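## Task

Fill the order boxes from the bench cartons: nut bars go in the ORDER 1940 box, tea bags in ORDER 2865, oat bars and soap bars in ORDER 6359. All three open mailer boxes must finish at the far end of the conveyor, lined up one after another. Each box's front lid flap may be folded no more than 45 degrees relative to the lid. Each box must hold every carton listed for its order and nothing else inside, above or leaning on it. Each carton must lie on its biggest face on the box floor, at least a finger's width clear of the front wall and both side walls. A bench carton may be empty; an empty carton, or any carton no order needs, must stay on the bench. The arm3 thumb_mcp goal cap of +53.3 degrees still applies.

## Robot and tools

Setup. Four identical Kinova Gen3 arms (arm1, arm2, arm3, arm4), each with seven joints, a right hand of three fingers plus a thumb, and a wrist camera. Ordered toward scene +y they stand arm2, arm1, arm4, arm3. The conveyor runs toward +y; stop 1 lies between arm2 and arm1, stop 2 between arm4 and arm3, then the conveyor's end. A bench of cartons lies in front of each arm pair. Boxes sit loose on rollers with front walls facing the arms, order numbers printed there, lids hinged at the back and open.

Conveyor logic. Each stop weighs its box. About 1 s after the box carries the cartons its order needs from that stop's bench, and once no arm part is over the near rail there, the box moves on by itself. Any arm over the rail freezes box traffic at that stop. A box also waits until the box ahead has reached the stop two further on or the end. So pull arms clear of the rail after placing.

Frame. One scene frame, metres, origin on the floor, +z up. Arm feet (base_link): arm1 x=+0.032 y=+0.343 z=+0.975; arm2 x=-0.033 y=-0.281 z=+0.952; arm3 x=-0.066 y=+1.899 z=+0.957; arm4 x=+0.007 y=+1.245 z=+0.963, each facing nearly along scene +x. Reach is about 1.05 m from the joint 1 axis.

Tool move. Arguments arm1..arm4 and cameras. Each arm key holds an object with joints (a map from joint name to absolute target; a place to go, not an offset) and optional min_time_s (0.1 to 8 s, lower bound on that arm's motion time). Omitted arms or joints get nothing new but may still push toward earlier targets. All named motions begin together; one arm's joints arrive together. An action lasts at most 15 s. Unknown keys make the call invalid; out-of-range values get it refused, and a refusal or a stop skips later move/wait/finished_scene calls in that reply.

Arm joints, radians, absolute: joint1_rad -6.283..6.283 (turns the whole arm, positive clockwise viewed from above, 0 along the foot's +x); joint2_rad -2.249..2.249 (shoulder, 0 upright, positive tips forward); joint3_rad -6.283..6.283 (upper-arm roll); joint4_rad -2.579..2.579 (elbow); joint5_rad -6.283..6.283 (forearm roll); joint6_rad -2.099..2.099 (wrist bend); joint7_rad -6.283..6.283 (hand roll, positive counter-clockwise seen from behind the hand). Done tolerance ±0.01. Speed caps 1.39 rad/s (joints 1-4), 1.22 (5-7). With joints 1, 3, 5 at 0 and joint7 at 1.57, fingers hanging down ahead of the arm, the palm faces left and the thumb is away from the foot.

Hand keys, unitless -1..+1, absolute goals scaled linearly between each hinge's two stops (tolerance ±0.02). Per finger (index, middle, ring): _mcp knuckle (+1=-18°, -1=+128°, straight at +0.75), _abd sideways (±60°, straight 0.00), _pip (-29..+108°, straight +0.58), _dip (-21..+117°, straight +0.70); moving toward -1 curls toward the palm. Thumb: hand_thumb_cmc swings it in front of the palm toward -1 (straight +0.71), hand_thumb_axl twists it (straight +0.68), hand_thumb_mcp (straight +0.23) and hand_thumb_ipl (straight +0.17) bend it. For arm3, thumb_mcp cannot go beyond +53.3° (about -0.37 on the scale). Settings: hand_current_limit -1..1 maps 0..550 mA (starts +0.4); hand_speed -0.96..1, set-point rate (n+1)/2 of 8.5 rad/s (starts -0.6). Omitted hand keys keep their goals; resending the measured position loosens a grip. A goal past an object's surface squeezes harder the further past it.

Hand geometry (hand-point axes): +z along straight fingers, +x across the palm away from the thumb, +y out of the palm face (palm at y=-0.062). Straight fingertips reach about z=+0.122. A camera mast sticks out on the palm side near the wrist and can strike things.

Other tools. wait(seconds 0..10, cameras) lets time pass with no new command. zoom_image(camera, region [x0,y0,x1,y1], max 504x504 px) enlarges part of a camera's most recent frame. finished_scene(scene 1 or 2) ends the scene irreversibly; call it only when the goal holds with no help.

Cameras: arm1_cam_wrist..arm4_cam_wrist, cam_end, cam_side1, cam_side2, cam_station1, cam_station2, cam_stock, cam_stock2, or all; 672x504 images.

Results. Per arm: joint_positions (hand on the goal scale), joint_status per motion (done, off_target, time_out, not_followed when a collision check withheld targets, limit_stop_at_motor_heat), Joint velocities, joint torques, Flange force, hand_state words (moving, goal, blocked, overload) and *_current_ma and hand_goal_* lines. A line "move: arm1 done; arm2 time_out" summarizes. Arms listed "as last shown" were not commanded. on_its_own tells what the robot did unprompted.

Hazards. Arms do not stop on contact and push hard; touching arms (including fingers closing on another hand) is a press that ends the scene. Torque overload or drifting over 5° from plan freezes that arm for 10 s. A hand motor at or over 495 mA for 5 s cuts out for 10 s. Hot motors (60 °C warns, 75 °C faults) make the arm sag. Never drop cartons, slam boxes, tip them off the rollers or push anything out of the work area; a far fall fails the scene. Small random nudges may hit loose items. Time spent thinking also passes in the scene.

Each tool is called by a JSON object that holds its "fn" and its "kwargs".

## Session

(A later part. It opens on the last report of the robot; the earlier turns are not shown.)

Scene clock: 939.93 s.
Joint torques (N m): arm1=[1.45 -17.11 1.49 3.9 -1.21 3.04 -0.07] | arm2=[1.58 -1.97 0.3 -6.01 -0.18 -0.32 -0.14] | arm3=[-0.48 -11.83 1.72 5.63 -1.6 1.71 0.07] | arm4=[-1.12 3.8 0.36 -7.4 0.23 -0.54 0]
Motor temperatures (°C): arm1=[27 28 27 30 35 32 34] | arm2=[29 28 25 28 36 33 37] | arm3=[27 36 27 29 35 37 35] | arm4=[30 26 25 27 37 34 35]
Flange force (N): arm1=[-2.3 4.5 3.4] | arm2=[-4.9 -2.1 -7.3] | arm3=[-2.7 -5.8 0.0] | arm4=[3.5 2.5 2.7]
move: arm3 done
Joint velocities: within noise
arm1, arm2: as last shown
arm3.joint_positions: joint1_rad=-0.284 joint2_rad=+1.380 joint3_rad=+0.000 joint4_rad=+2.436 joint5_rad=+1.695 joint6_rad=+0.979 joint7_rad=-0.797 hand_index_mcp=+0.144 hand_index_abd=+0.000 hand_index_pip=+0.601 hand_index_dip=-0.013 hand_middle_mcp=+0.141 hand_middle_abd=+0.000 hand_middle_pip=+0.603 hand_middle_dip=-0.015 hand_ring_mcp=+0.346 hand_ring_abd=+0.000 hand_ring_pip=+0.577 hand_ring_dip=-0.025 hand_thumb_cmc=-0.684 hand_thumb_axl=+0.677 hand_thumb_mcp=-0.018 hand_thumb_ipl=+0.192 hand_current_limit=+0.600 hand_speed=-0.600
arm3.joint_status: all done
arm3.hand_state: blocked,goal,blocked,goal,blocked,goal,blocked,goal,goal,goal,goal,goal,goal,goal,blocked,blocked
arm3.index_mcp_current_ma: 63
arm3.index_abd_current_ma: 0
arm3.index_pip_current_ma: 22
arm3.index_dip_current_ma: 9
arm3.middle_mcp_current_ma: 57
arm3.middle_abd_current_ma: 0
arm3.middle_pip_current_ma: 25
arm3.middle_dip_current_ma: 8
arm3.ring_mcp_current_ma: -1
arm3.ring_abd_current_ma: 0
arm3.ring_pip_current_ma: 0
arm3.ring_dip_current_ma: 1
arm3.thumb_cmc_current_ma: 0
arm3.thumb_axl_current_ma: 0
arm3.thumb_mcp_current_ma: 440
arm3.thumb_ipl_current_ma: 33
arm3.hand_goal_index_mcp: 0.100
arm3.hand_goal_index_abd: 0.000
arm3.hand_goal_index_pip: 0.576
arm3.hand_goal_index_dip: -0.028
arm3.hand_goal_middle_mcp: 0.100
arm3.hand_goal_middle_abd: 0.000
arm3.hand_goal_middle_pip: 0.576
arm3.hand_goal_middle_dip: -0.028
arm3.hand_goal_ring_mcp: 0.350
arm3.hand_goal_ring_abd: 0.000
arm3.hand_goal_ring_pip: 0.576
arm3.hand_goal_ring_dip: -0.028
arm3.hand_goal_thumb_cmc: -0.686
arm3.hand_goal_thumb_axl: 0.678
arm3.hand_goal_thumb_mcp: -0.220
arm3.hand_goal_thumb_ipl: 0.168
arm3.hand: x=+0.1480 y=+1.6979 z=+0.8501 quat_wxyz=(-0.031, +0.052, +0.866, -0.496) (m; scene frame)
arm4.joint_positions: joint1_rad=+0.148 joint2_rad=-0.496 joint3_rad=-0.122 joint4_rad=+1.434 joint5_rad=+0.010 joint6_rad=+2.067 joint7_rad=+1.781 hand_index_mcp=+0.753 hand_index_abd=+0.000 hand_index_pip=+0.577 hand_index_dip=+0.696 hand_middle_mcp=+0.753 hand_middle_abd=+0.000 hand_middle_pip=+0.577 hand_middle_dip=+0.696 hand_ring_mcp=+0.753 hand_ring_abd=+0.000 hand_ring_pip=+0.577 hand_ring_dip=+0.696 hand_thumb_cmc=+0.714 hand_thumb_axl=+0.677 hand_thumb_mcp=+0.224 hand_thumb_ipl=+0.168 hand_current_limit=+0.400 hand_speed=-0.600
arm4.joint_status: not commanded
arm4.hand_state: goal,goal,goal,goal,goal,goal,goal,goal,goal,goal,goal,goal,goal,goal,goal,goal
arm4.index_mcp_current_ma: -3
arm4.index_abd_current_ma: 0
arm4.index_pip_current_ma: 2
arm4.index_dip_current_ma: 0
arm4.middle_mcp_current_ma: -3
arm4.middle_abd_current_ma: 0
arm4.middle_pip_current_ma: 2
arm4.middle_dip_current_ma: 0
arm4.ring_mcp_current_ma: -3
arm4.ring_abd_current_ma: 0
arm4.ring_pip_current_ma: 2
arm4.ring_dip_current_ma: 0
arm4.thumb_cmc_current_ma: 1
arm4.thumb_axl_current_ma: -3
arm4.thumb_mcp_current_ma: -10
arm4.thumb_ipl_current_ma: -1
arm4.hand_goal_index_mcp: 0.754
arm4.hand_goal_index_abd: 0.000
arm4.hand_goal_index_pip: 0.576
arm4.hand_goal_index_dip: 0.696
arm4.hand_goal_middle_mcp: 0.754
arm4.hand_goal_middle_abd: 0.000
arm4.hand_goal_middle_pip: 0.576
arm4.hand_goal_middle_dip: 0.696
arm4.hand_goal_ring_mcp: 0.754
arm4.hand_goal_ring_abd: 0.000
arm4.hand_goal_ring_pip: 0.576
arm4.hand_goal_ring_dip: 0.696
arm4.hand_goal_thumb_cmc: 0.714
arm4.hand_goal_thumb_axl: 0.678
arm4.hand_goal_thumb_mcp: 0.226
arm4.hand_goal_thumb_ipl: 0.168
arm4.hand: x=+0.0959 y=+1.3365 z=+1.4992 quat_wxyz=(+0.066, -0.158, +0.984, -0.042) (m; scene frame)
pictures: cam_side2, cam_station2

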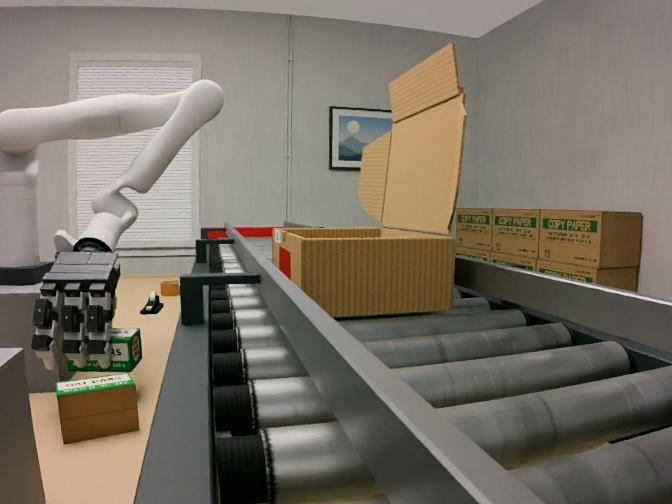

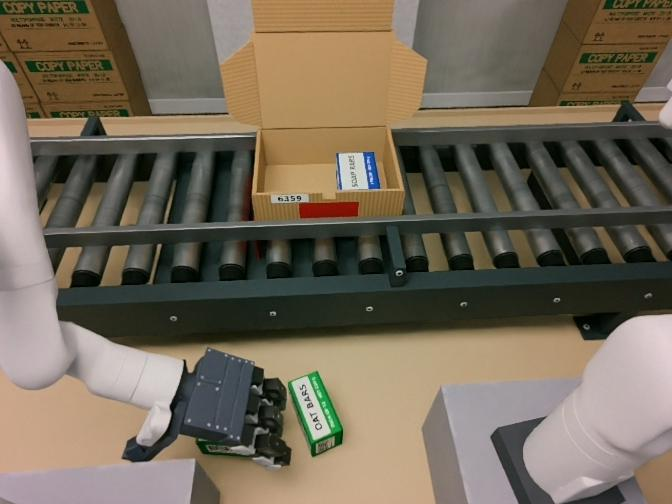

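{"fn": "move", "kwargs": {"arm1": {"joints":{"joint1_rad":1.12207,"joint2_rad":1.0986,"joint3_rad":0,"joint4_rad":2.20564,"joint5_rad":2.67199,"joint6_rad":1.19092,"joint7_rad":-0.08472},"min_time_s":2.5}, "arm3": {"joints":{"joint1_rad":-0.28391,"joint2_rad":1.545,"joint3_rad":0,"joint4_rad":2.3017,"joint5_rad":1.7157,"joint6_rad":0.98338,"joint7_rad":-0.8336},"min_time_s":2.5}}}

{"fn": "move", "kwargs": {"arm1": {"joints":{"joint1_rad":1.12207,"joint2_rad":1.33378,"joint3_rad":0,"joint4_rad":2.08232,"joint5_rad":2.68903,"joint6_rad":1.29114,"joint7_rad":-0.1373},"min_time_s":2}, "arm3": {"joints":{"hand_index_mcp":0.25,"hand_middle_mcp":0.25,"hand_thumb_mcp":0.112}}, "cameras": ["cam_station1","cam_side1","cam_stock","cam_side2"]}}

{"fn": "zoom_image", "kwargs": {"camera": "cam_side1", "region": [480, 200, 640, 440]}}

{"fn": "zoom_image", "kwargs": {"camera": "cam_stock", "region": [330, 180, 480, 300]}}

Scene clock: 1064.70 s.
Joint torques (N m): arm1=[1.45 -20.18 1.33 -0.34 -0.46 3.19 -0.08] | arm2=[1.61 -1.92 0.34 -6.01 -0.23 -0.38 -0.16] | arm3=[-0.46 -11.68 1.5 5.42 -1.44 1.45 0.1] | arm4=[-1.13 3.83 0.36 -7.42 0.26 -0.52 0.01]
Motor temperatures (°C): arm1=[27 29 27 29 35 32 34] | arm2=[29 28 25 28 36 33 37] | arm3=[27 37 26 29 35 37 35] | arm4=[30 26 25 27 37 34 35]
Flange force (N): arm1=[-3.2 3.7 4.0] | arm2=[-4.8 -2.1 -7.5] | arm3=[-2.4 -6.8 -0.9] | arm4=[3.5 2.6 2.9]
move: arm1 done; arm3 done
Joint velocities: within noise
arm1.joint_positions: joint1_rad=+1.122 joint2_rad=+1.099 joint3_rad=+0.000 joint4_rad=+2.206 joint5_rad=+2.672 joint6_rad=+1.191 joint7_rad=-0.085 hand_index_mcp=+0.116 hand_index_abd=+0.007 hand_index_pip=+0.602 hand_index_dip=-0.008 hand_middle_mcp=+0.090 hand_middle_abd=+0.002 hand_middle_pip=+0.601 hand_middle_dip=-0.015 hand_ring_mcp=+0.485 hand_ring_abd=-0.003 hand_ring_pip=+0.570 hand_ring_dip=-0.025 hand_thumb_cmc=-0.691 hand_thumb_axl=+0.676 hand_thumb_mcp=-0.144 hand_thumb_ipl=+0.192 hand_current_limit=+0.600 hand_speed=-0.600
arm1.joint_status: all done
arm1.hand_state: blocked,goal,blocked,blocked,blocked,goal,blocked,goal,goal,goal,goal,goal,goal,goal,blocked,blocked
arm1.index_mcp_current_ma: 268
arm1.index_abd_current_ma: 10
arm1.index_pip_current_ma: 64
arm1.index_dip_current_ma: 47
arm1.middle_mcp_current_ma: 156
arm1.middle_abd_current_ma: 2
arm1.middle_pip_current_ma: 59
arm1.middle_dip_current_ma: 26
arm1.ring_mcp_current_ma: -35
arm1.ring_abd_current_ma: -4
arm1.ring_pip_current_ma: -10
arm1.ring_dip_current_ma: 4
arm1.thumb_cmc_current_ma: -8
arm1.thumb_axl_current_ma: -3
arm1.thumb_mcp_current_ma: 440
arm1.thumb_ipl_current_ma: 82
arm1.hand_goal_index_mcp: 0.040
arm1.hand_goal_index_abd: 0.000
arm1.hand_goal_index_pip: 0.576
arm1.hand_goal_index_dip: -0.028
arm1.hand_goal_middle_mcp: 0.040
arm1.hand_goal_middle_abd: 0.000
arm1.hand_goal_middle_pip: 0.576
arm1.hand_goal_middle_dip: -0.028
arm1.hand_goal_ring_mcp: 0.500
arm1.hand_goal_ring_abd: 0.000
arm1.hand_goal_ring_pip: 0.576
arm1.hand_goal_ring_dip: -0.028
arm1.hand_goal_thumb_cmc: -0.686
arm1.hand_goal_thumb_axl: 0.678
arm1.hand_goal_thumb_mcp: -0.260
arm1.hand_goal_thumb_ipl: 0.168
arm1.hand: x=+0.1901 y=-0.1706 z=+0.9147 quat_wxyz=(-0.002, -0.001, +0.867, -0.499) (m; scene frame)
arm2.joint_positions: joint1_rad=+1.200 joint2_rad=-0.381 joint3_rad=-0.100 joint4_rad=+1.427 joint5_rad=-0.012 joint6_rad=+1.938 joint7_rad=+1.841 hand_index_mcp=+0.753 hand_index_abd=+0.000 hand_index_pip=+0.577 hand_index_dip=+0.696 hand_middle_mcp=+0.753 hand_middle_abd=+0.000 hand_middle_pip=+0.577 hand_middle_dip=+0.696 hand_ring_mcp=+0.753 hand_ring_abd=+0.000 hand_ring_pip=+0.577 hand_ring_dip=+0.696 hand_thumb_cmc=+0.714 hand_thumb_axl=+0.677 hand_thumb_mcp=+0.224 hand_thumb_ipl=+0.168 hand_current_limit=+0.400 hand_speed=-0.600
arm2.joint_status: not commanded
arm2.hand_state: goal,goal,goal,goal,goal,goal,goal,goal,goal,goal,goal,goal,goal,goal,goal,goal
arm2.index_mcp_current_ma: 0
arm2.index_abd_current_ma: 0
arm2.index_pip_current_ma: 0
arm2.index_dip_current_ma: 0
arm2.middle_mcp_current_ma: 0
arm2.middle_abd_current_ma: 0
arm2.middle_pip_current_ma: 0
arm2.middle_dip_current_ma: 0
arm2.ring_mcp_current_ma: 0
arm2.ring_abd_current_ma: 0
arm2.ring_pip_current_ma: 0
arm2.ring_dip_current_ma: 0
arm2.thumb_cmc_current_ma: 0
arm2.thumb_axl_current_ma: 0
arm2.thumb_mcp_current_ma: 0
arm2.thumb_ipl_current_ma: 0
arm2.hand_goal_index_mcp: 0.754
arm2.hand_goal_index_abd: 0.000
arm2.hand_goal_index_pip: 0.576
arm2.hand_goal_index_dip: 0.696
arm2.hand_goal_middle_mcp: 0.754
arm2.hand_goal_middle_abd: 0.000
arm2.hand_goal_middle_pip: 0.576
arm2.hand_goal_middle_dip: 0.696
arm2.hand_goal_ring_mcp: 0.754
arm2.hand_goal_ring_abd: 0.000
arm2.hand_goal_ring_pip: 0.576
arm2.hand_goal_ring_dip: 0.696
arm2.hand_goal_thumb_cmc: 0.714
arm2.hand_goal_thumb_axl: 0.678
arm2.hand_goal_thumb_mcp: 0.226
arm2.hand_goal_thumb_ipl: 0.168
arm2.hand: x=+0.1015 y=-0.4070 z=+1.4821 quat_wxyz=(+0.045, +0.433, +0.899, -0.056) (m; scene frame)
arm3.joint_positions: joint1_rad=-0.284 joint2_rad=+1.545 joint3_rad=+0.000 joint4_rad=+2.302 joint5_rad=+1.716 joint6_rad=+0.983 joint7_rad=-0.834 hand_index_mcp=+0.144 hand_index_abd=+0.000 hand_index_pip=+0.601 hand_index_dip=-0.013 hand_middle_mcp=+0.141 hand_middle_abd=+0.000 hand_middle_pip=+0.603 hand_middle_dip=-0.015 hand_ring_mcp=+0.346 hand_ring_abd=+0.000 hand_ring_pip=+0.577 hand_ring_dip=-0.025 hand_thumb_cmc=-0.684 hand_thumb_axl=+0.677 hand_thumb_mcp=-0.018 hand_thumb_ipl=+0.192 hand_current_limit=+0.600 hand_speed=-0.600
arm3.joint_status: all done
arm3.hand_state: blocked,goal,blocked,goal,blocked,goal,blocked,goal,goal,goal,goal,goal,goal,goal,blocked,blocked
arm3.index_mcp_current_ma: 63
arm3.index_abd_current_ma: 0
arm3.index_pip_current_ma: 22
arm3.index_dip_current_ma: 9
arm3.middle_mcp_current_ma: 57
arm3.middle_abd_current_ma: 0
arm3.middle_pip_current_ma: 25
arm3.middle_dip_current_ma: 8
arm3.ring_mcp_current_ma: -1
arm3.ring_abd_current_ma: 0
arm3.ring_pip_current_ma: 0
arm3.ring_dip_current_ma: 1
arm3.thumb_cmc_current_ma: 0
arm3.thumb_axl_current_ma: 0
arm3.thumb_mcp_current_ma: 440
arm3.thumb_ipl_current_ma: 35
arm3.hand_goal_index_mcp: 0.100
arm3.hand_goal_index_abd: 0.000
arm3.hand_goal_index_pip: 0.576
arm3.hand_goal_index_dip: -0.028
arm3.hand_goal_middle_mcp: 0.100
arm3.hand_goal_middle_abd: 0.000
arm3.hand_goal_middle_pip: 0.576
arm3.hand_goal_middle_dip: -0.028
arm3.hand_goal_ring_mcp: 0.350
arm3.hand_goal_ring_abd: 0.000
arm3.hand_goal_ring_pip: 0.576
arm3.hand_goal_ring_dip: -0.028
arm3.hand_goal_thumb_cmc: -0.686
arm3.hand_goal_thumb_axl: 0.678
arm3.hand_goal_thumb_mcp: -0.220
arm3.hand_goal_thumb_ipl: 0.168
arm3.hand: x=+0.1478 y=+1.6984 z=+0.7872 quat_wxyz=(-0.031, +0.052, +0.866, -0.496) (m; scene frame)
arm4: as last shown
pictures: none

Scene clock: 1067.03 s.
Joint torques (N m): arm1=[1.47 -20.72 1.44 0.64 -0.63 3.17 -0.08] | arm2=[1.6 -1.97 0.35 -6.07 -0.19 -0.34 -0.17] | arm3=[-0.51 -11.88 1.72 5.67 -1.55 1.66 0.08] | arm4=[-1.11 3.83 0.35 -7.45 0.19 -0.5 -0.01]
Motor temperatures (°C): arm1=[27 29 27 29 35 32 34] | arm2=[29 28 25 28 36 33 37] | arm3=[27 37 26 29 35 37 35] | arm4=[30 26 25 27 37 34 35]
Flange force (N): arm1=[-2.5 4.0 4.0] | arm2=[-4.8 -2.1 -7.1] | arm3=[-2.5 -5.8 -0.4] | arm4=[3.5 2.4 3.1]
move: arm1 done; arm3 done
Joint velocities: within noise
arm1.joint_positions: joint1_rad=+1.122 joint2_rad=+1.334 joint3_rad=+0.000 joint4_rad=+2.082 joint5_rad=+2.689 joint6_rad=+1.291 joint7_rad=-0.137 hand_index_mcp=+0.116 hand_index_abd=+0.007 hand_index_pip=+0.602 hand_index_dip=-0.008 hand_middle_mcp=+0.090 hand_middle_abd=+0.002 hand_middle_pip=+0.601 hand_middle_dip=-0.015 hand_ring_mcp=+0.485 hand_ring_abd=-0.003 hand_ring_pip=+0.570 hand_ring_dip=-0.025 hand_thumb_cmc=-0.691 hand_thumb_axl=+0.676 hand_thumb_mcp=-0.144 hand_thumb_ipl=+0.192 hand_current_limit=+0.600 hand_speed=-0.600
arm1.joint_status: all done
arm1.hand_state: blocked,goal,blocked,blocked,blocked,goal,blocked,goal,goal,goal,goal,goal,goal,goal,blocked,blocked
arm1.index_mcp_current_ma: 268
arm1.index_abd_current_ma: 10
arm1.index_pip_current_ma: 64
arm1.index_dip_current_ma: 47
arm1.middle_mcp_current_ma: 156
arm1.middle_abd_current_ma: 2
arm1.middle_pip_current_ma: 59
arm1.middle_dip_current_ma: 26
arm1.ring_mcp_current_ma: -34
arm1.ring_abd_current_ma: -4
arm1.ring_pip_current_ma: -10
arm1.ring_dip_current_ma: 4
arm1.thumb_cmc_current_ma: -8
arm1.thumb_axl_current_ma: -3
arm1.thumb_mcp_current_ma: 440
arm1.thumb_ipl_current_ma: 82
arm1.hand_goal_index_mcp: 0.040
arm1.hand_goal_index_abd: 0.000
arm1.hand_goal_index_pip: 0.576
arm1.hand_goal_index_dip: -0.028
arm1.hand_goal_middle_mcp: 0.040
arm1.hand_goal_middle_abd: 0.000
arm1.hand_goal_middle_pip: 0.576
arm1.hand_goal_middle_dip: -0.028
arm1.hand_goal_ring_mcp: 0.500
arm1.hand_goal_ring_abd: 0.000
arm1.hand_goal_ring_pip: 0.576
arm1.hand_goal_ring_dip: -0.028
arm1.hand_goal_thumb_cmc: -0.686
arm1.hand_goal_thumb_axl: 0.678
arm1.hand_goal_thumb_mcp: -0.260
arm1.hand_goal_thumb_ipl: 0.168
arm1.hand: x=+0.1896 y=-0.1704 z=+0.8297 quat_wxyz=(-0.002, -0.001, +0.866, -0.499) (m; scene frame)
arm2, arm4: as last shown
arm3.joint_positions: joint1_rad=-0.284 joint2_rad=+1.545 joint3_rad=+0.000 joint4_rad=+2.302 joint5_rad=+1.716 joint6_rad=+0.983 joint7_rad=-0.834 hand_index_mcp=+0.238 hand_index_abd=+0.000 hand_index_pip=+0.578 hand_index_dip=-0.025 hand_middle_mcp=+0.239 hand_middle_abd=+0.000 hand_middle_pip=+0.578 hand_middle_dip=-0.025 hand_ring_mcp=+0.346 hand_ring_abd=+0.000 hand_ring_pip=+0.577 hand_ring_dip=-0.025 hand_thumb_cmc=-0.684 hand_thumb_axl=+0.677 hand_thumb_mcp=+0.107 hand_thumb_ipl=+0.170 hand_current_limit=+0.600 hand_speed=-0.600
arm3.joint_status: all done
arm3.hand_state: goal,goal,goal,goal,goal,goal,goal,goal,goal,goal,goal,goal,goal,goal,goal,goal
arm3.index_mcp_current_ma: -7
arm3.index_abd_current_ma: 0
arm3.index_pip_current_ma: 0
arm3.index_dip_current_ma: 1
arm3.middle_mcp_current_ma: -6
arm3.middle_abd_current_ma: 0
arm3.middle_pip_current_ma: 0
arm3.middle_dip_current_ma: 1
arm3.ring_mcp_current_ma: -1
arm3.ring_abd_current_ma: 0
arm3.ring_pip_current_ma: 0
arm3.ring_dip_current_ma: 1
arm3.thumb_cmc_current_ma: 0
arm3.thumb_axl_current_ma: 0
arm3.thumb_mcp_current_ma: -3
arm3.thumb_ipl_current_ma: 1
arm3.hand_goal_index_mcp: 0.250
arm3.hand_goal_index_abd: 0.000
arm3.hand_goal_index_pip: 0.576
arm3.hand_goal_index_dip: -0.028
arm3.hand_goal_middle_mcp: 0.250
arm3.hand_goal_middle_abd: 0.000
arm3.hand_goal_middle_pip: 0.576
arm3.hand_goal_middle_dip: -0.028
arm3.hand_goal_ring_mcp: 0.350
arm3.hand_goal_ring_abd: 0.000
arm3.hand_goal_ring_pip: 0.576
arm3.hand_goal_ring_dip: -0.028
arm3.hand_goal_thumb_cmc: -0.686
arm3.hand_goal_thumb_axl: 0.678
arm3.hand_goal_thumb_mcp: 0.112
arm3.hand_goal_thumb_ipl: 0.168
arm3.hand: x=+0.1478 y=+1.6983 z=+0.7872 quat_wxyz=(-0.031, +0.052, +0.866, -0.496) (m; scene frame)
pictures: cam_side1, cam_side2, cam_station1, cam_stock

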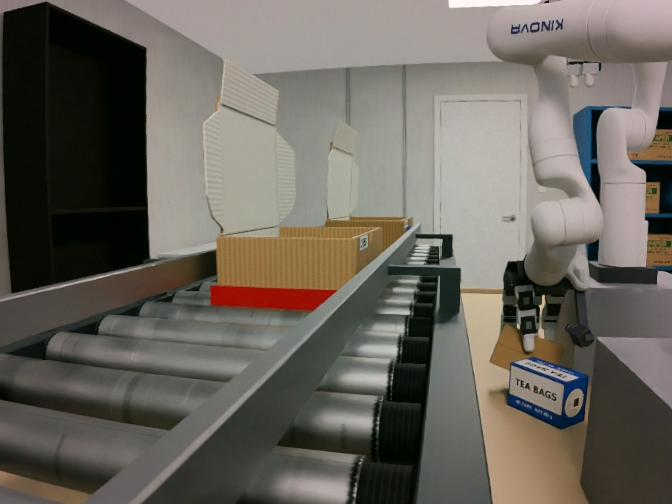

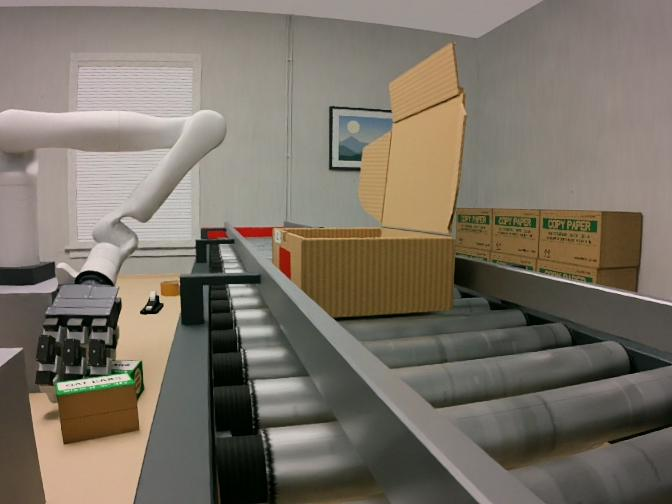

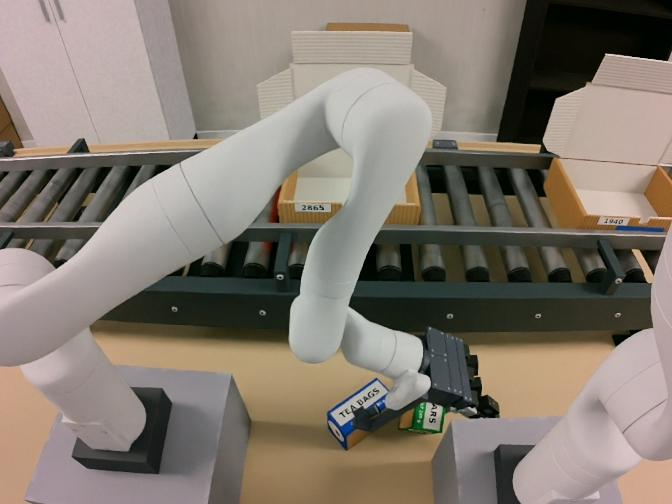

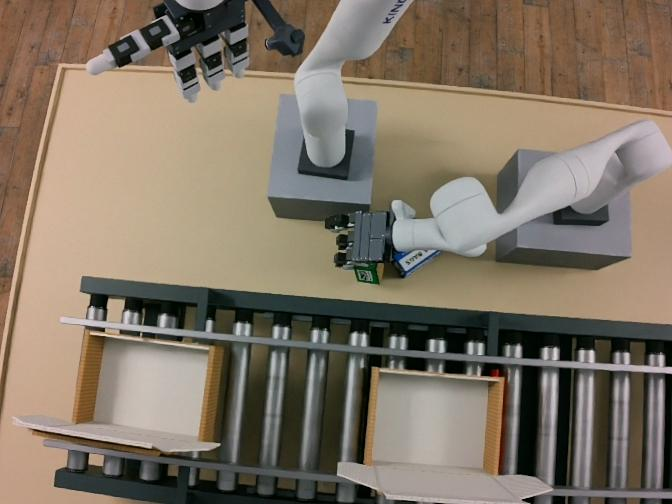

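Scaled by 2.100.

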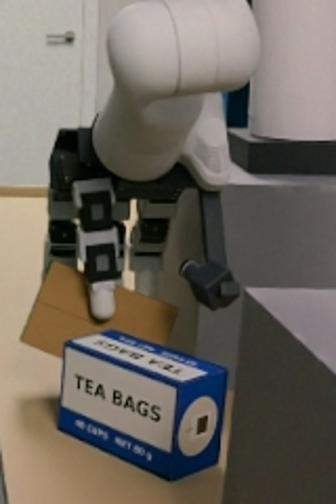

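Scaled by 3.360.

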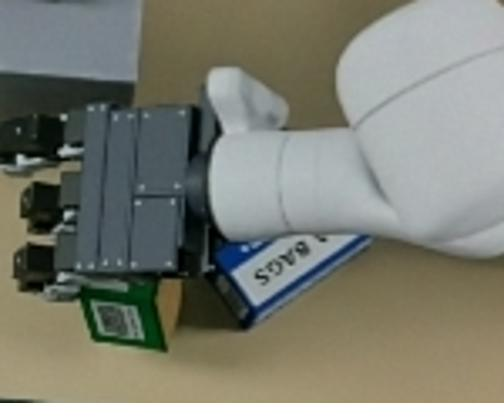

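{"fn": "move", "kwargs": {"arm1": {"joints":{"joint1_rad":1.22595,"joint2_rad":1.23435,"joint3_rad":0,"joint4_rad":1.80476,"joint5_rad":2.71207,"joint6_rad":0.95347,"joint7_rad":0.04922},"min_time_s":2.5}, "arm3": {"joints":{"joint1_rad":-0.28391,"joint2_rad":1.37963,"joint3_rad":0,"joint4_rad":2.43594,"joint5_rad":1.69515,"joint6_rad":0.97922,"joint7_rad":-0.79674},"min_time_s":1.5}}}

{"fn": "move", "kwargs": {"arm1": {"joints":{"joint1_rad":1.22595,"joint2_rad":1.3429,"joint3_rad":0,"joint4_rad":1.7343,"joint5_rad":2.7227,"joint6_rad":0.9881,"joint7_rad":0.0304},"min_time_s":2}, "arm3": {"joints":{"joint1_rad":0.422,"joint2_rad":0.297,"joint3_rad":0,"joint4_rad":2.356,"joint5_rad":1.841,"joint6_rad":0.835,"joint7_rad":0.55,"hand_index_mcp":0.5,"hand_middle_mcp":0.5,"hand_ring_mcp":0.5},"min_time_s":2.5}, "cameras": ["cam_station1","cam_stock","cam_stock2","cam_side2"]}}

Scene clock: 1119.83 s.
Joint torques (N m): arm1=[1.48 -23.84 1.19 -2.84 -0.12 3.18 -0.09] | arm2=[1.65 -1.81 0.32 -5.93 -0.19 -0.33 -0.22] | arm3=[-0.48 -11.77 1.66 5.55 -1.5 1.69 0.06] | arm4=[-1.04 3.8 0.38 -7.44 0.23 -0.5 0]
Motor temperatures (°C): arm1=[27 29 27 29 35 32 34] | arm2=[29 28 25 28 36 33 37] | arm3=[27 37 26 29 35 37 35] | arm4=[30 26 25 27 37 34 35]
Flange force (N): arm1=[-3.3 3.2 5.1] | arm2=[-4.6 -2.3 -7.5] | arm3=[-2.9 -6.0 -0.5] | arm4=[3.5 2.5 3.0]
move: arm1 done; arm3 done
Joint velocities: within noise
arm1.joint_positions: joint1_rad=+1.226 joint2_rad=+1.234 joint3_rad=+0.000 joint4_rad=+1.805 joint5_rad=+2.712 joint6_rad=+0.953 joint7_rad=+0.049 hand_index_mcp=+0.116 hand_index_abd=+0.007 hand_index_pip=+0.602 hand_index_dip=-0.008 hand_middle_mcp=+0.090 hand_middle_abd=+0.002 hand_middle_pip=+0.601 hand_middle_dip=-0.015 hand_ring_mcp=+0.485 hand_ring_abd=-0.003 hand_ring_pip=+0.570 hand_ring_dip=-0.025 hand_thumb_cmc=-0.691 hand_thumb_axl=+0.676 hand_thumb_mcp=-0.144 hand_thumb_ipl=+0.192 hand_current_limit=+0.600 hand_speed=-0.600
arm1.joint_status: all done
arm1.hand_state: blocked,goal,blocked,blocked,blocked,goal,blocked,goal,goal,goal,goal,goal,goal,goal,blocked,blocked
arm1.index_mcp_current_ma: 268
arm1.index_abd_current_ma: 10
arm1.index_pip_current_ma: 64
arm1.index_dip_current_ma: 47
arm1.middle_mcp_current_ma: 156
arm1.middle_abd_current_ma: 2
arm1.middle_pip_current_ma: 59
arm1.middle_dip_current_ma: 26
arm1.ring_mcp_current_ma: -34
arm1.ring_abd_current_ma: -4
arm1.ring_pip_current_ma: -10
arm1.ring_dip_current_ma: 4
arm1.thumb_cmc_current_ma: -8
arm1.thumb_axl_current_ma: -3
arm1.thumb_mcp_current_ma: 440
arm1.thumb_ipl_current_ma: 82
arm1.hand_goal_index_mcp: 0.040
arm1.hand_goal_index_abd: 0.000
arm1.hand_goal_index_pip: 0.576
arm1.hand_goal_index_dip: -0.028
arm1.hand_goal_middle_mcp: 0.040
arm1.hand_goal_middle_abd: 0.000
arm1.hand_goal_middle_pip: 0.576
arm1.hand_goal_middle_dip: -0.028
arm1.hand_goal_ring_mcp: 0.500
arm1.hand_goal_ring_abd: 0.000
arm1.hand_goal_ring_pip: 0.576
arm1.hand_goal_ring_dip: -0.028
arm1.hand_goal_thumb_cmc: -0.686
arm1.hand_goal_thumb_axl: 0.678
arm1.hand_goal_thumb_mcp: -0.260
arm1.hand_goal_thumb_ipl: 0.168
arm1.hand: x=+0.1998 y=-0.2800 z=+0.8595 quat_wxyz=(-0.002, -0.001, +0.867, -0.499) (m; scene frame)
arm2, arm4: as last shown
arm3.joint_positions: joint1_rad=-0.284 joint2_rad=+1.380 joint3_rad=+0.000 joint4_rad=+2.436 joint5_rad=+1.695 joint6_rad=+0.979 joint7_rad=-0.797 hand_index_mcp=+0.238 hand_index_abd=+0.000 hand_index_pip=+0.578 hand_index_dip=-0.025 hand_middle_mcp=+0.239 hand_middle_abd=+0.000 hand_middle_pip=+0.578 hand_middle_dip=-0.025 hand_ring_mcp=+0.346 hand_ring_abd=+0.000 hand_ring_pip=+0.577 hand_ring_dip=-0.025 hand_thumb_cmc=-0.684 hand_thumb_axl=+0.677 hand_thumb_mcp=+0.107 hand_thumb_ipl=+0.170 hand_current_limit=+0.600 hand_speed=-0.600
arm3.joint_status: all done
arm3.hand_state: goal,goal,goal,goal,goal,goal,goal,goal,goal,goal,goal,goal,goal,goal,goal,goal
arm3.index_mcp_current_ma: -7
arm3.index_abd_current_ma: 0
arm3.index_pip_current_ma: 0
arm3.index_dip_current_ma: 1
arm3.middle_mcp_current_ma: -6
arm3.middle_abd_current_ma: 0
arm3.middle_pip_current_ma: 0
arm3.middle_dip_current_ma: 1
arm3.ring_mcp_current_ma: -1
arm3.ring_abd_current_ma: 0
arm3.ring_pip_current_ma: 0
arm3.ring_dip_current_ma: 1
arm3.thumb_cmc_current_ma: 0
arm3.thumb_axl_current_ma: 0
arm3.thumb_mcp_current_ma: -3
arm3.thumb_ipl_current_ma: 0
arm3.hand_goal_index_mcp: 0.250
arm3.hand_goal_index_abd: 0.000
arm3.hand_goal_index_pip: 0.576
arm3.hand_goal_index_dip: -0.028
arm3.hand_goal_middle_mcp: 0.250
arm3.hand_goal_middle_abd: 0.000
arm3.hand_goal_middle_pip: 0.576
arm3.hand_goal_middle_dip: -0.028
arm3.hand_goal_ring_mcp: 0.350
arm3.hand_goal_ring_abd: 0.000
arm3.hand_goal_ring_pip: 0.576
arm3.hand_goal_ring_dip: -0.028
arm3.hand_goal_thumb_cmc: -0.686
arm3.hand_goal_thumb_axl: 0.678
arm3.hand_goal_thumb_mcp: 0.112
arm3.hand_goal_thumb_ipl: 0.168
arm3.hand: x=+0.1480 y=+1.6979 z=+0.8501 quat_wxyz=(-0.031, +0.052, +0.866, -0.496) (m; scene frame)
pictures: none

Scene clock: 1122.70 s.
Joint torques (N m): arm1=[1.74 -23.04 1.2 -2.12 -0.24 2.9 -0.07] | arm2=[1.67 -1.87 0.29 -5.98 -0.19 -0.31 -0.2] | arm3=[-0.44 -9.85 -0.18 -5.65 0.82 2.14 0.08] | arm4=[-1.07 3.85 0.44 -7.42 0.24 -0.54 0.02]
Motor temperatures (°C): arm1=[27 29 27 29 35 32 34] | arm2=[29 28 25 28 36 33 37] | arm3=[27 37 26 29 35 37 35] | arm4=[30 26 25 27 37 34 35]
Flange force (N): arm1=[-3.5 2.1 4.4] | arm2=[-4.7 -2.3 -7.3] | arm3=[4.0 -2.8 -1.3] | arm4=[3.5 2.9 2.8]
move: arm1 done; arm3 done
Joint velocities: within noise
arm1.joint_positions: joint1_rad=+1.226 joint2_rad=+1.343 joint3_rad=+0.000 joint4_rad=+1.734 joint5_rad=+2.723 joint6_rad=+0.988 joint7_rad=+0.030 hand_index_mcp=+0.106 hand_index_abd=+0.002 hand_index_pip=+0.602 hand_index_dip=-0.007 hand_middle_mcp=+0.090 hand_middle_abd=+0.003 hand_middle_pip=+0.601 hand_middle_dip=-0.015 hand_ring_mcp=+0.485 hand_ring_abd=-0.003 hand_ring_pip=+0.570 hand_ring_dip=-0.025 hand_thumb_cmc=-0.684 hand_thumb_axl=+0.678 hand_thumb_mcp=-0.144 hand_thumb_ipl=+0.192 hand_current_limit=+0.600 hand_speed=-0.600
arm1.joint_status: all done
arm1.hand_state: blocked,goal,blocked,blocked,blocked,goal,blocked,goal,goal,goal,goal,goal,goal,goal,blocked,blocked
arm1.index_mcp_current_ma: 223
arm1.index_abd_current_ma: 2
arm1.index_pip_current_ma: 64
arm1.index_dip_current_ma: 48
arm1.middle_mcp_current_ma: 156
arm1.middle_abd_current_ma: 4
arm1.middle_pip_current_ma: 59
arm1.middle_dip_current_ma: 25
arm1.ring_mcp_current_ma: -33
arm1.ring_abd_current_ma: -4
arm1.ring_pip_current_ma: -10
arm1.ring_dip_current_ma: 4
arm1.thumb_cmc_current_ma: 3
arm1.thumb_axl_current_ma: 0
arm1.thumb_mcp_current_ma: 440
arm1.thumb_ipl_current_ma: 82
arm1.hand_goal_index_mcp: 0.040
arm1.hand_goal_index_abd: 0.000
arm1.hand_goal_index_pip: 0.576
arm1.hand_goal_index_dip: -0.028
arm1.hand_goal_middle_mcp: 0.040
arm1.hand_goal_middle_abd: 0.000
arm1.hand_goal_middle_pip: 0.576
arm1.hand_goal_middle_dip: -0.028
arm1.hand_goal_ring_mcp: 0.500
arm1.hand_goal_ring_abd: 0.000
arm1.hand_goal_ring_pip: 0.576
arm1.hand_goal_ring_dip: -0.028
arm1.hand_goal_thumb_cmc: -0.686
arm1.hand_goal_thumb_axl: 0.678
arm1.hand_goal_thumb_mcp: -0.260
arm1.hand_goal_thumb_ipl: 0.168
arm1.hand: x=+0.1999 y=-0.2807 z=+0.8146 quat_wxyz=(-0.002, -0.001, +0.867, -0.499) (m; scene frame)
arm2, arm4: as last shown
arm3.joint_positions: joint1_rad=+0.422 joint2_rad=+0.297 joint3_rad=+0.000 joint4_rad=+2.356 joint5_rad=+1.841 joint6_rad=+0.835 joint7_rad=+0.550 hand_index_mcp=+0.484 hand_index_abd=+0.000 hand_index_pip=+0.577 hand_index_dip=-0.025 hand_middle_mcp=+0.485 hand_middle_abd=+0.000 hand_middle_pip=+0.577 hand_middle_dip=-0.025 hand_ring_mcp=+0.483 hand_ring_abd=+0.000 hand_ring_pip=+0.577 hand_ring_dip=-0.025 hand_thumb_cmc=-0.684 hand_thumb_axl=+0.677 hand_thumb_mcp=+0.107 hand_thumb_ipl=+0.170 hand_current_limit=+0.600 hand_speed=-0.600
arm3.joint_status: all done
arm3.hand_state: goal,goal,goal,goal,goal,goal,goal,goal,goal,goal,goal,goal,goal,goal,goal,goal
arm3.index_mcp_current_ma: -12
arm3.index_abd_current_ma: 0
arm3.index_pip_current_ma: 0
arm3.index_dip_current_ma: 1
arm3.middle_mcp_current_ma: -10
arm3.middle_abd_current_ma: 0
arm3.middle_pip_current_ma: 0
arm3.middle_dip_current_ma: 1
arm3.ring_mcp_current_ma: -13
arm3.ring_abd_current_ma: 0
arm3.ring_pip_current_ma: 0
arm3.ring_dip_current_ma: 1
arm3.thumb_cmc_current_ma: 0
arm3.thumb_axl_current_ma: 0
arm3.thumb_mcp_current_ma: -3
arm3.thumb_ipl_current_ma: 0
arm3.hand_goal_index_mcp: 0.500
arm3.hand_goal_index_abd: 0.000
arm3.hand_goal_index_pip: 0.576
arm3.hand_goal_index_dip: -0.028
arm3.hand_goal_middle_mcp: 0.500
arm3.hand_goal_middle_abd: 0.000
arm3.hand_goal_middle_pip: 0.576
arm3.hand_goal_middle_dip: -0.028
arm3.hand_goal_ring_mcp: 0.500
arm3.hand_goal_ring_abd: 0.000
arm3.hand_goal_ring_pip: 0.576
arm3.hand_goal_ring_dip: -0.028
arm3.hand_goal_thumb_cmc: -0.686
arm3.hand_goal_thumb_axl: 0.678
arm3.hand_goal_thumb_mcp: 0.112
arm3.hand_goal_thumb_ipl: 0.168
arm3.hand: x=+0.2003 y=+1.5281 z=+1.1398 quat_wxyz=(+0.022, -0.038, +0.867, -0.497) (m; scene frame)
pictures: cam_side2, cam_station1, cam_stock, cam_stock2

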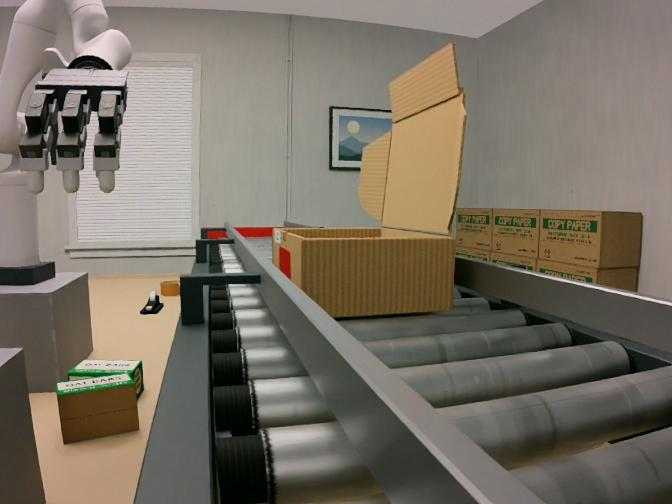

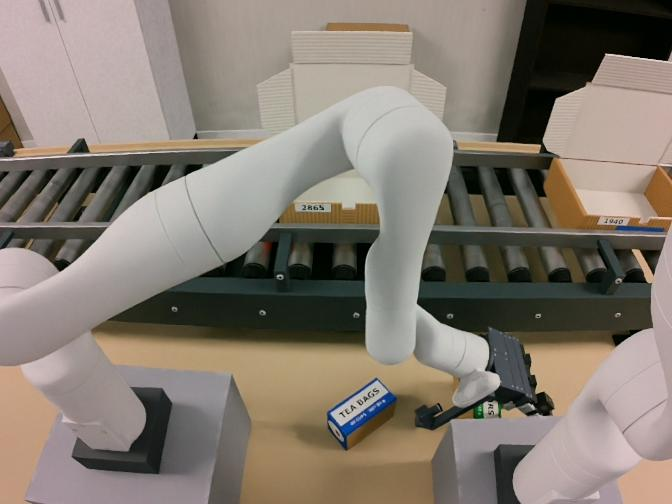

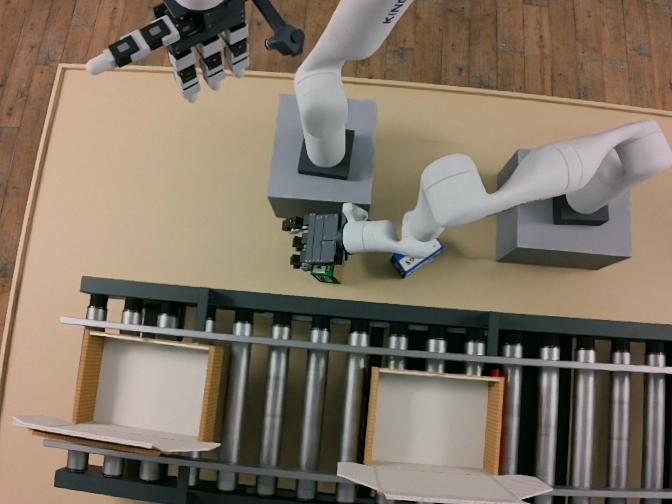

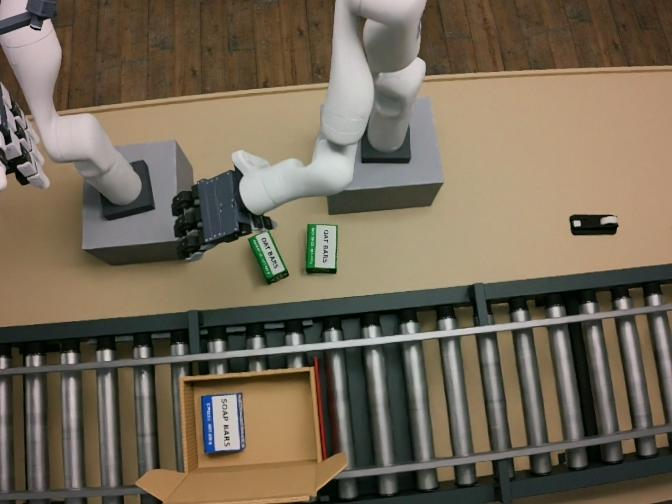

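{"fn": "move", "kwargs": {"cameras": ["cam_stock","cam_station1","cam_stock2","cam_station2","cam_side1"]}}

Scene clock: 1181.23 s.
Joint torques (N m): arm1=[1.67 -23.08 1.23 -2.09 -0.29 2.9 -0.05] | arm2=[1.56 -1.91 0.29 -5.96 -0.24 -0.36 -0.19] | arm3=[-0.48 -9.88 -0.27 -5.62 0.85 2.15 0.09] | arm4=[-1.1 3.8 0.37 -7.38 0.22 -0.54 0.01]
Motor temperatures (°C): arm1=[27 29 27 29 35 32 34] | arm2=[29 27 25 28 36 33 36] | arm3=[27 37 27 29 35 37 35] | arm4=[30 26 25 27 37 34 35]
Flange force (N): arm1=[-3.3 2.2 4.6] | arm2=[-4.8 -2.3 -7.6] | arm3=[3.9 -2.9 -1.1] | arm4=[3.4 2.6 2.6]
Joint velocities: within noise
arm1.joint_positions: joint1_rad=+1.226 joint2_rad=+1.343 joint3_rad=+0.000 joint4_rad=+1.734 joint5_rad=+2.723 joint6_rad=+0.988 joint7_rad=+0.030 hand_index_mcp=+0.106 hand_index_abd=+0.002 hand_index_pip=+0.602 hand_index_dip=-0.007 hand_middle_mcp=+0.090 hand_middle_abd=+0.003 hand_middle_pip=+0.601 hand_middle_dip=-0.015 hand_ring_mcp=+0.485 hand_ring_abd=-0.003 hand_ring_pip=+0.570 hand_ring_dip=-0.025 hand_thumb_cmc=-0.684 hand_thumb_axl=+0.678 hand_thumb_mcp=-0.144 hand_thumb_ipl=+0.192 hand_current_limit=+0.600 hand_speed=-0.600
arm1.joint_status: all done
arm1.hand_state: blocked,goal,blocked,blocked,blocked,goal,blocked,goal,goal,goal,goal,goal,goal,goal,blocked,blocked
arm1.index_mcp_current_ma: 223
arm1.index_abd_current_ma: 2
arm1.index_pip_current_ma: 64
arm1.index_dip_current_ma: 48
arm1.middle_mcp_current_ma: 156
arm1.middle_abd_current_ma: 4
arm1.middle_pip_current_ma: 59
arm1.middle_dip_current_ma: 25
arm1.ring_mcp_current_ma: -33
arm1.ring_abd_current_ma: -4
arm1.ring_pip_current_ma: -10
arm1.ring_dip_current_ma: 4
arm1.thumb_cmc_current_ma: 3
arm1.thumb_axl_current_ma: 0
arm1.thumb_mcp_current_ma: 440
arm1.thumb_ipl_current_ma: 82
arm1.hand_goal_index_mcp: 0.040
arm1.hand_goal_index_abd: 0.000
arm1.hand_goal_index_pip: 0.576
arm1.hand_goal_index_dip: -0.028
arm1.hand_goal_middle_mcp: 0.040
arm1.hand_goal_middle_abd: 0.000
arm1.hand_goal_middle_pip: 0.576
arm1.hand_goal_middle_dip: -0.028
arm1.hand_goal_ring_mcp: 0.500
arm1.hand_goal_ring_abd: 0.000
arm1.hand_goal_ring_pip: 0.576
arm1.hand_goal_ring_dip: -0.028
arm1.hand_goal_thumb_cmc: -0.686
arm1.hand_goal_thumb_axl: 0.678
arm1.hand_goal_thumb_mcp: -0.260
arm1.hand_goal_thumb_ipl: 0.168
arm1.hand: x=+0.1999 y=-0.2807 z=+0.8146 quat_wxyz=(-0.002, -0.001, +0.867, -0.499) (m; scene frame)
arm2.joint_positions: joint1_rad=+1.200 joint2_rad=-0.381 joint3_rad=-0.100 joint4_rad=+1.427 joint5_rad=-0.012 joint6_rad=+1.938 joint7_rad=+1.841 hand_index_mcp=+0.753 hand_index_abd=+0.000 hand_index_pip=+0.577 hand_index_dip=+0.696 hand_middle_mcp=+0.753 hand_middle_abd=+0.000 hand_middle_pip=+0.577 hand_middle_dip=+0.696 hand_ring_mcp=+0.753 hand_ring_abd=+0.000 hand_ring_pip=+0.577 hand_ring_dip=+0.696 hand_thumb_cmc=+0.714 hand_thumb_axl=+0.677 hand_thumb_mcp=+0.224 hand_thumb_ipl=+0.168 hand_current_limit=+0.400 hand_speed=-0.600
arm2.joint_status: not commanded
arm2.hand_state: goal,goal,goal,goal,goal,goal,goal,goal,goal,goal,goal,goal,goal,goal,goal,goal
arm2.index_mcp_current_ma: 0
arm2.index_abd_current_ma: 0
arm2.index_pip_current_ma: 0
arm2.index_dip_current_ma: 0
arm2.middle_mcp_current_ma: 0
arm2.middle_abd_current_ma: 0
arm2.middle_pip_current_ma: 0
arm2.middle_dip_current_ma: 0
arm2.ring_mcp_current_ma: 0
arm2.ring_abd_current_ma: 0
arm2.ring_pip_current_ma: 0
arm2.ring_dip_current_ma: 0
arm2.thumb_cmc_current_ma: 0
arm2.thumb_axl_current_ma: 0
arm2.thumb_mcp_current_ma: 0
arm2.thumb_ipl_current_ma: 0
arm2.hand_goal_index_mcp: 0.754
arm2.hand_goal_index_abd: 0.000
arm2.hand_goal_index_pip: 0.576
arm2.hand_goal_index_dip: 0.696
arm2.hand_goal_middle_mcp: 0.754
arm2.hand_goal_middle_abd: 0.000
arm2.hand_goal_middle_pip: 0.576
arm2.hand_goal_middle_dip: 0.696
arm2.hand_goal_ring_mcp: 0.754
arm2.hand_goal_ring_abd: 0.000
arm2.hand_goal_ring_pip: 0.576
arm2.hand_goal_ring_dip: 0.696
arm2.hand_goal_thumb_cmc: 0.714
arm2.hand_goal_thumb_axl: 0.678
arm2.hand_goal_thumb_mcp: 0.226
arm2.hand_goal_thumb_ipl: 0.168
arm2.hand: x=+0.1015 y=-0.4070 z=+1.4821 quat_wxyz=(+0.045, +0.433, +0.899, -0.056) (m; scene frame)
arm3.joint_positions: joint1_rad=+0.422 joint2_rad=+0.297 joint3_rad=+0.000 joint4_rad=+2.356 joint5_rad=+1.841 joint6_rad=+0.835 joint7_rad=+0.550 hand_index_mcp=+0.484 hand_index_abd=+0.000 hand_index_pip=+0.577 hand_index_dip=-0.025 hand_middle_mcp=+0.485 hand_middle_abd=+0.000 hand_middle_pip=+0.577 hand_middle_dip=-0.025 hand_ring_mcp=+0.483 hand_ring_abd=+0.000 hand_ring_pip=+0.577 hand_ring_dip=-0.025 hand_thumb_cmc=-0.684 hand_thumb_axl=+0.677 hand_thumb_mcp=+0.107 hand_thumb_ipl=+0.170 hand_current_limit=+0.600 hand_speed=-0.600
arm3.joint_status: all done
arm3.hand_state: goal,goal,goal,goal,goal,goal,goal,goal,goal,goal,goal,goal,goal,goal,goal,goal
arm3.index_mcp_current_ma: -12
arm3.index_abd_current_ma: 0
arm3.index_pip_current_ma: 0
arm3.index_dip_current_ma: 1
arm3.middle_mcp_current_ma: -10
arm3.middle_abd_current_ma: 0
arm3.middle_pip_current_ma: 0
arm3.middle_dip_current_ma: 1
arm3.ring_mcp_current_ma: -13
arm3.ring_abd_current_ma: 0
arm3.ring_pip_current_ma: 0
arm3.ring_dip_current_ma: 1
arm3.thumb_cmc_current_ma: 0
arm3.thumb_axl_current_ma: 0
arm3.thumb_mcp_current_ma: -3
arm3.thumb_ipl_current_ma: 0
arm3.hand_goal_index_mcp: 0.500
arm3.hand_goal_index_abd: 0.000
arm3.hand_goal_index_pip: 0.576
arm3.hand_goal_index_dip: -0.028
arm3.hand_goal_middle_mcp: 0.500
arm3.hand_goal_middle_abd: 0.000
arm3.hand_goal_middle_pip: 0.576
arm3.hand_goal_middle_dip: -0.028
arm3.hand_goal_ring_mcp: 0.500
arm3.hand_goal_ring_abd: 0.000
arm3.hand_goal_ring_pip: 0.576
arm3.hand_goal_ring_dip: -0.028
arm3.hand_goal_thumb_cmc: -0.686
arm3.hand_goal_thumb_axl: 0.678
arm3.hand_goal_thumb_mcp: 0.112
arm3.hand_goal_thumb_ipl: 0.168
arm3.hand: x=+0.2002 y=+1.5281 z=+1.1398 quat_wxyz=(+0.022, -0.038, +0.867, -0.497) (m; scene frame)
arm4.joint_positions: joint1_rad=+0.148 joint2_rad=-0.496 joint3_rad=-0.122 joint4_rad=+1.434 joint5_rad=+0.010 joint6_rad=+2.067 joint7_rad=+1.781 hand_index_mcp=+0.753 hand_index_abd=+0.000 hand_index_pip=+0.577 hand_index_dip=+0.696 hand_middle_mcp=+0.753 hand_middle_abd=+0.000 hand_middle_pip=+0.577 hand_middle_dip=+0.696 hand_ring_mcp=+0.753 hand_ring_abd=+0.000 hand_ring_pip=+0.577 hand_ring_dip=+0.696 hand_thumb_cmc=+0.714 hand_thumb_axl=+0.677 hand_thumb_mcp=+0.224 hand_thumb_ipl=+0.168 hand_current_limit=+0.400 hand_speed=-0.600
arm4.joint_status: not commanded
arm4.hand_state: goal,goal,goal,goal,goal,goal,goal,goal,goal,goal,goal,goal,goal,goal,goal,goal
arm4.index_mcp_current_ma: -3
arm4.index_abd_current_ma: 0
arm4.index_pip_current_ma: 2
arm4.index_dip_current_ma: 0
arm4.middle_mcp_current_ma: -3
arm4.middle_abd_current_ma: 0
arm4.middle_pip_current_ma: 2
arm4.middle_dip_current_ma: 0
arm4.ring_mcp_current_ma: -3
arm4.ring_abd_current_ma: 0
arm4.ring_pip_current_ma: 2
arm4.ring_dip_current_ma: 0
arm4.thumb_cmc_current_ma: 1
arm4.thumb_axl_current_ma: -3
arm4.thumb_mcp_current_ma: -10
arm4.thumb_ipl_current_ma: -1
arm4.hand_goal_index_mcp: 0.754
arm4.hand_goal_index_abd: 0.000
arm4.hand_goal_index_pip: 0.576
arm4.hand_goal_index_dip: 0.696
arm4.hand_goal_middle_mcp: 0.754
arm4.hand_goal_middle_abd: 0.000
arm4.hand_goal_middle_pip: 0.576
arm4.hand_goal_middle_dip: 0.696
arm4.hand_goal_ring_mcp: 0.754
arm4.hand_goal_ring_abd: 0.000
arm4.hand_goal_ring_pip: 0.576
arm4.hand_goal_ring_dip: 0.696
arm4.hand_goal_thumb_cmc: 0.714
arm4.hand_goal_thumb_axl: 0.678
arm4.hand_goal_thumb_mcp: 0.226
arm4.hand_goal_thumb_ipl: 0.168
arm4.hand: x=+0.0959 y=+1.3365 z=+1.4992 quat_wxyz=(+0.066, -0.158, +0.984, -0.042) (m; scene frame)
pictures: cam_side1, cam_station1, cam_station2, cam_stock, cam_stock2

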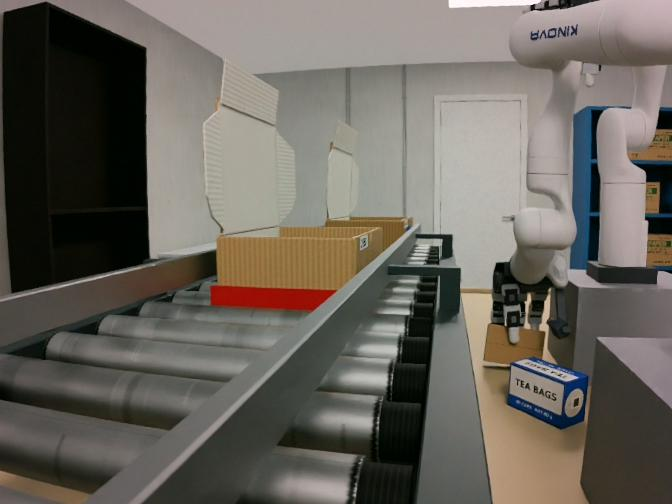

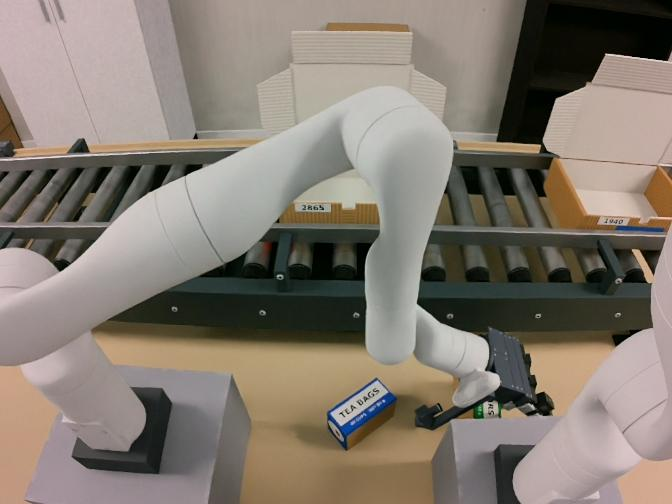

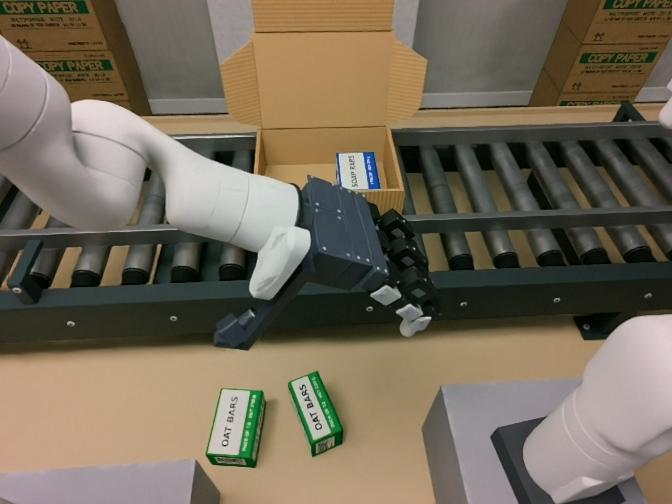

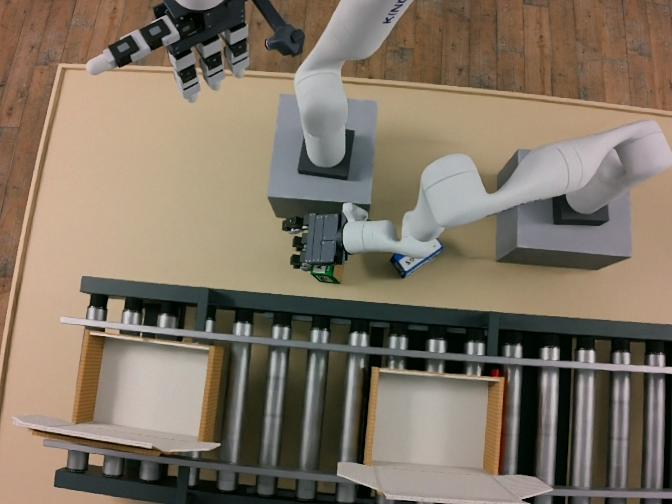

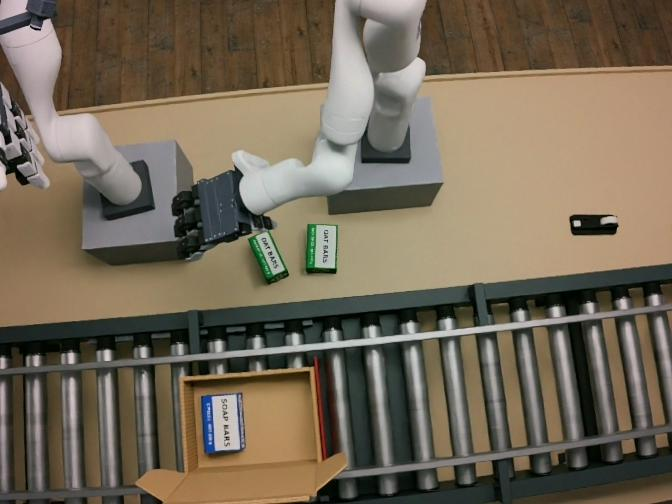

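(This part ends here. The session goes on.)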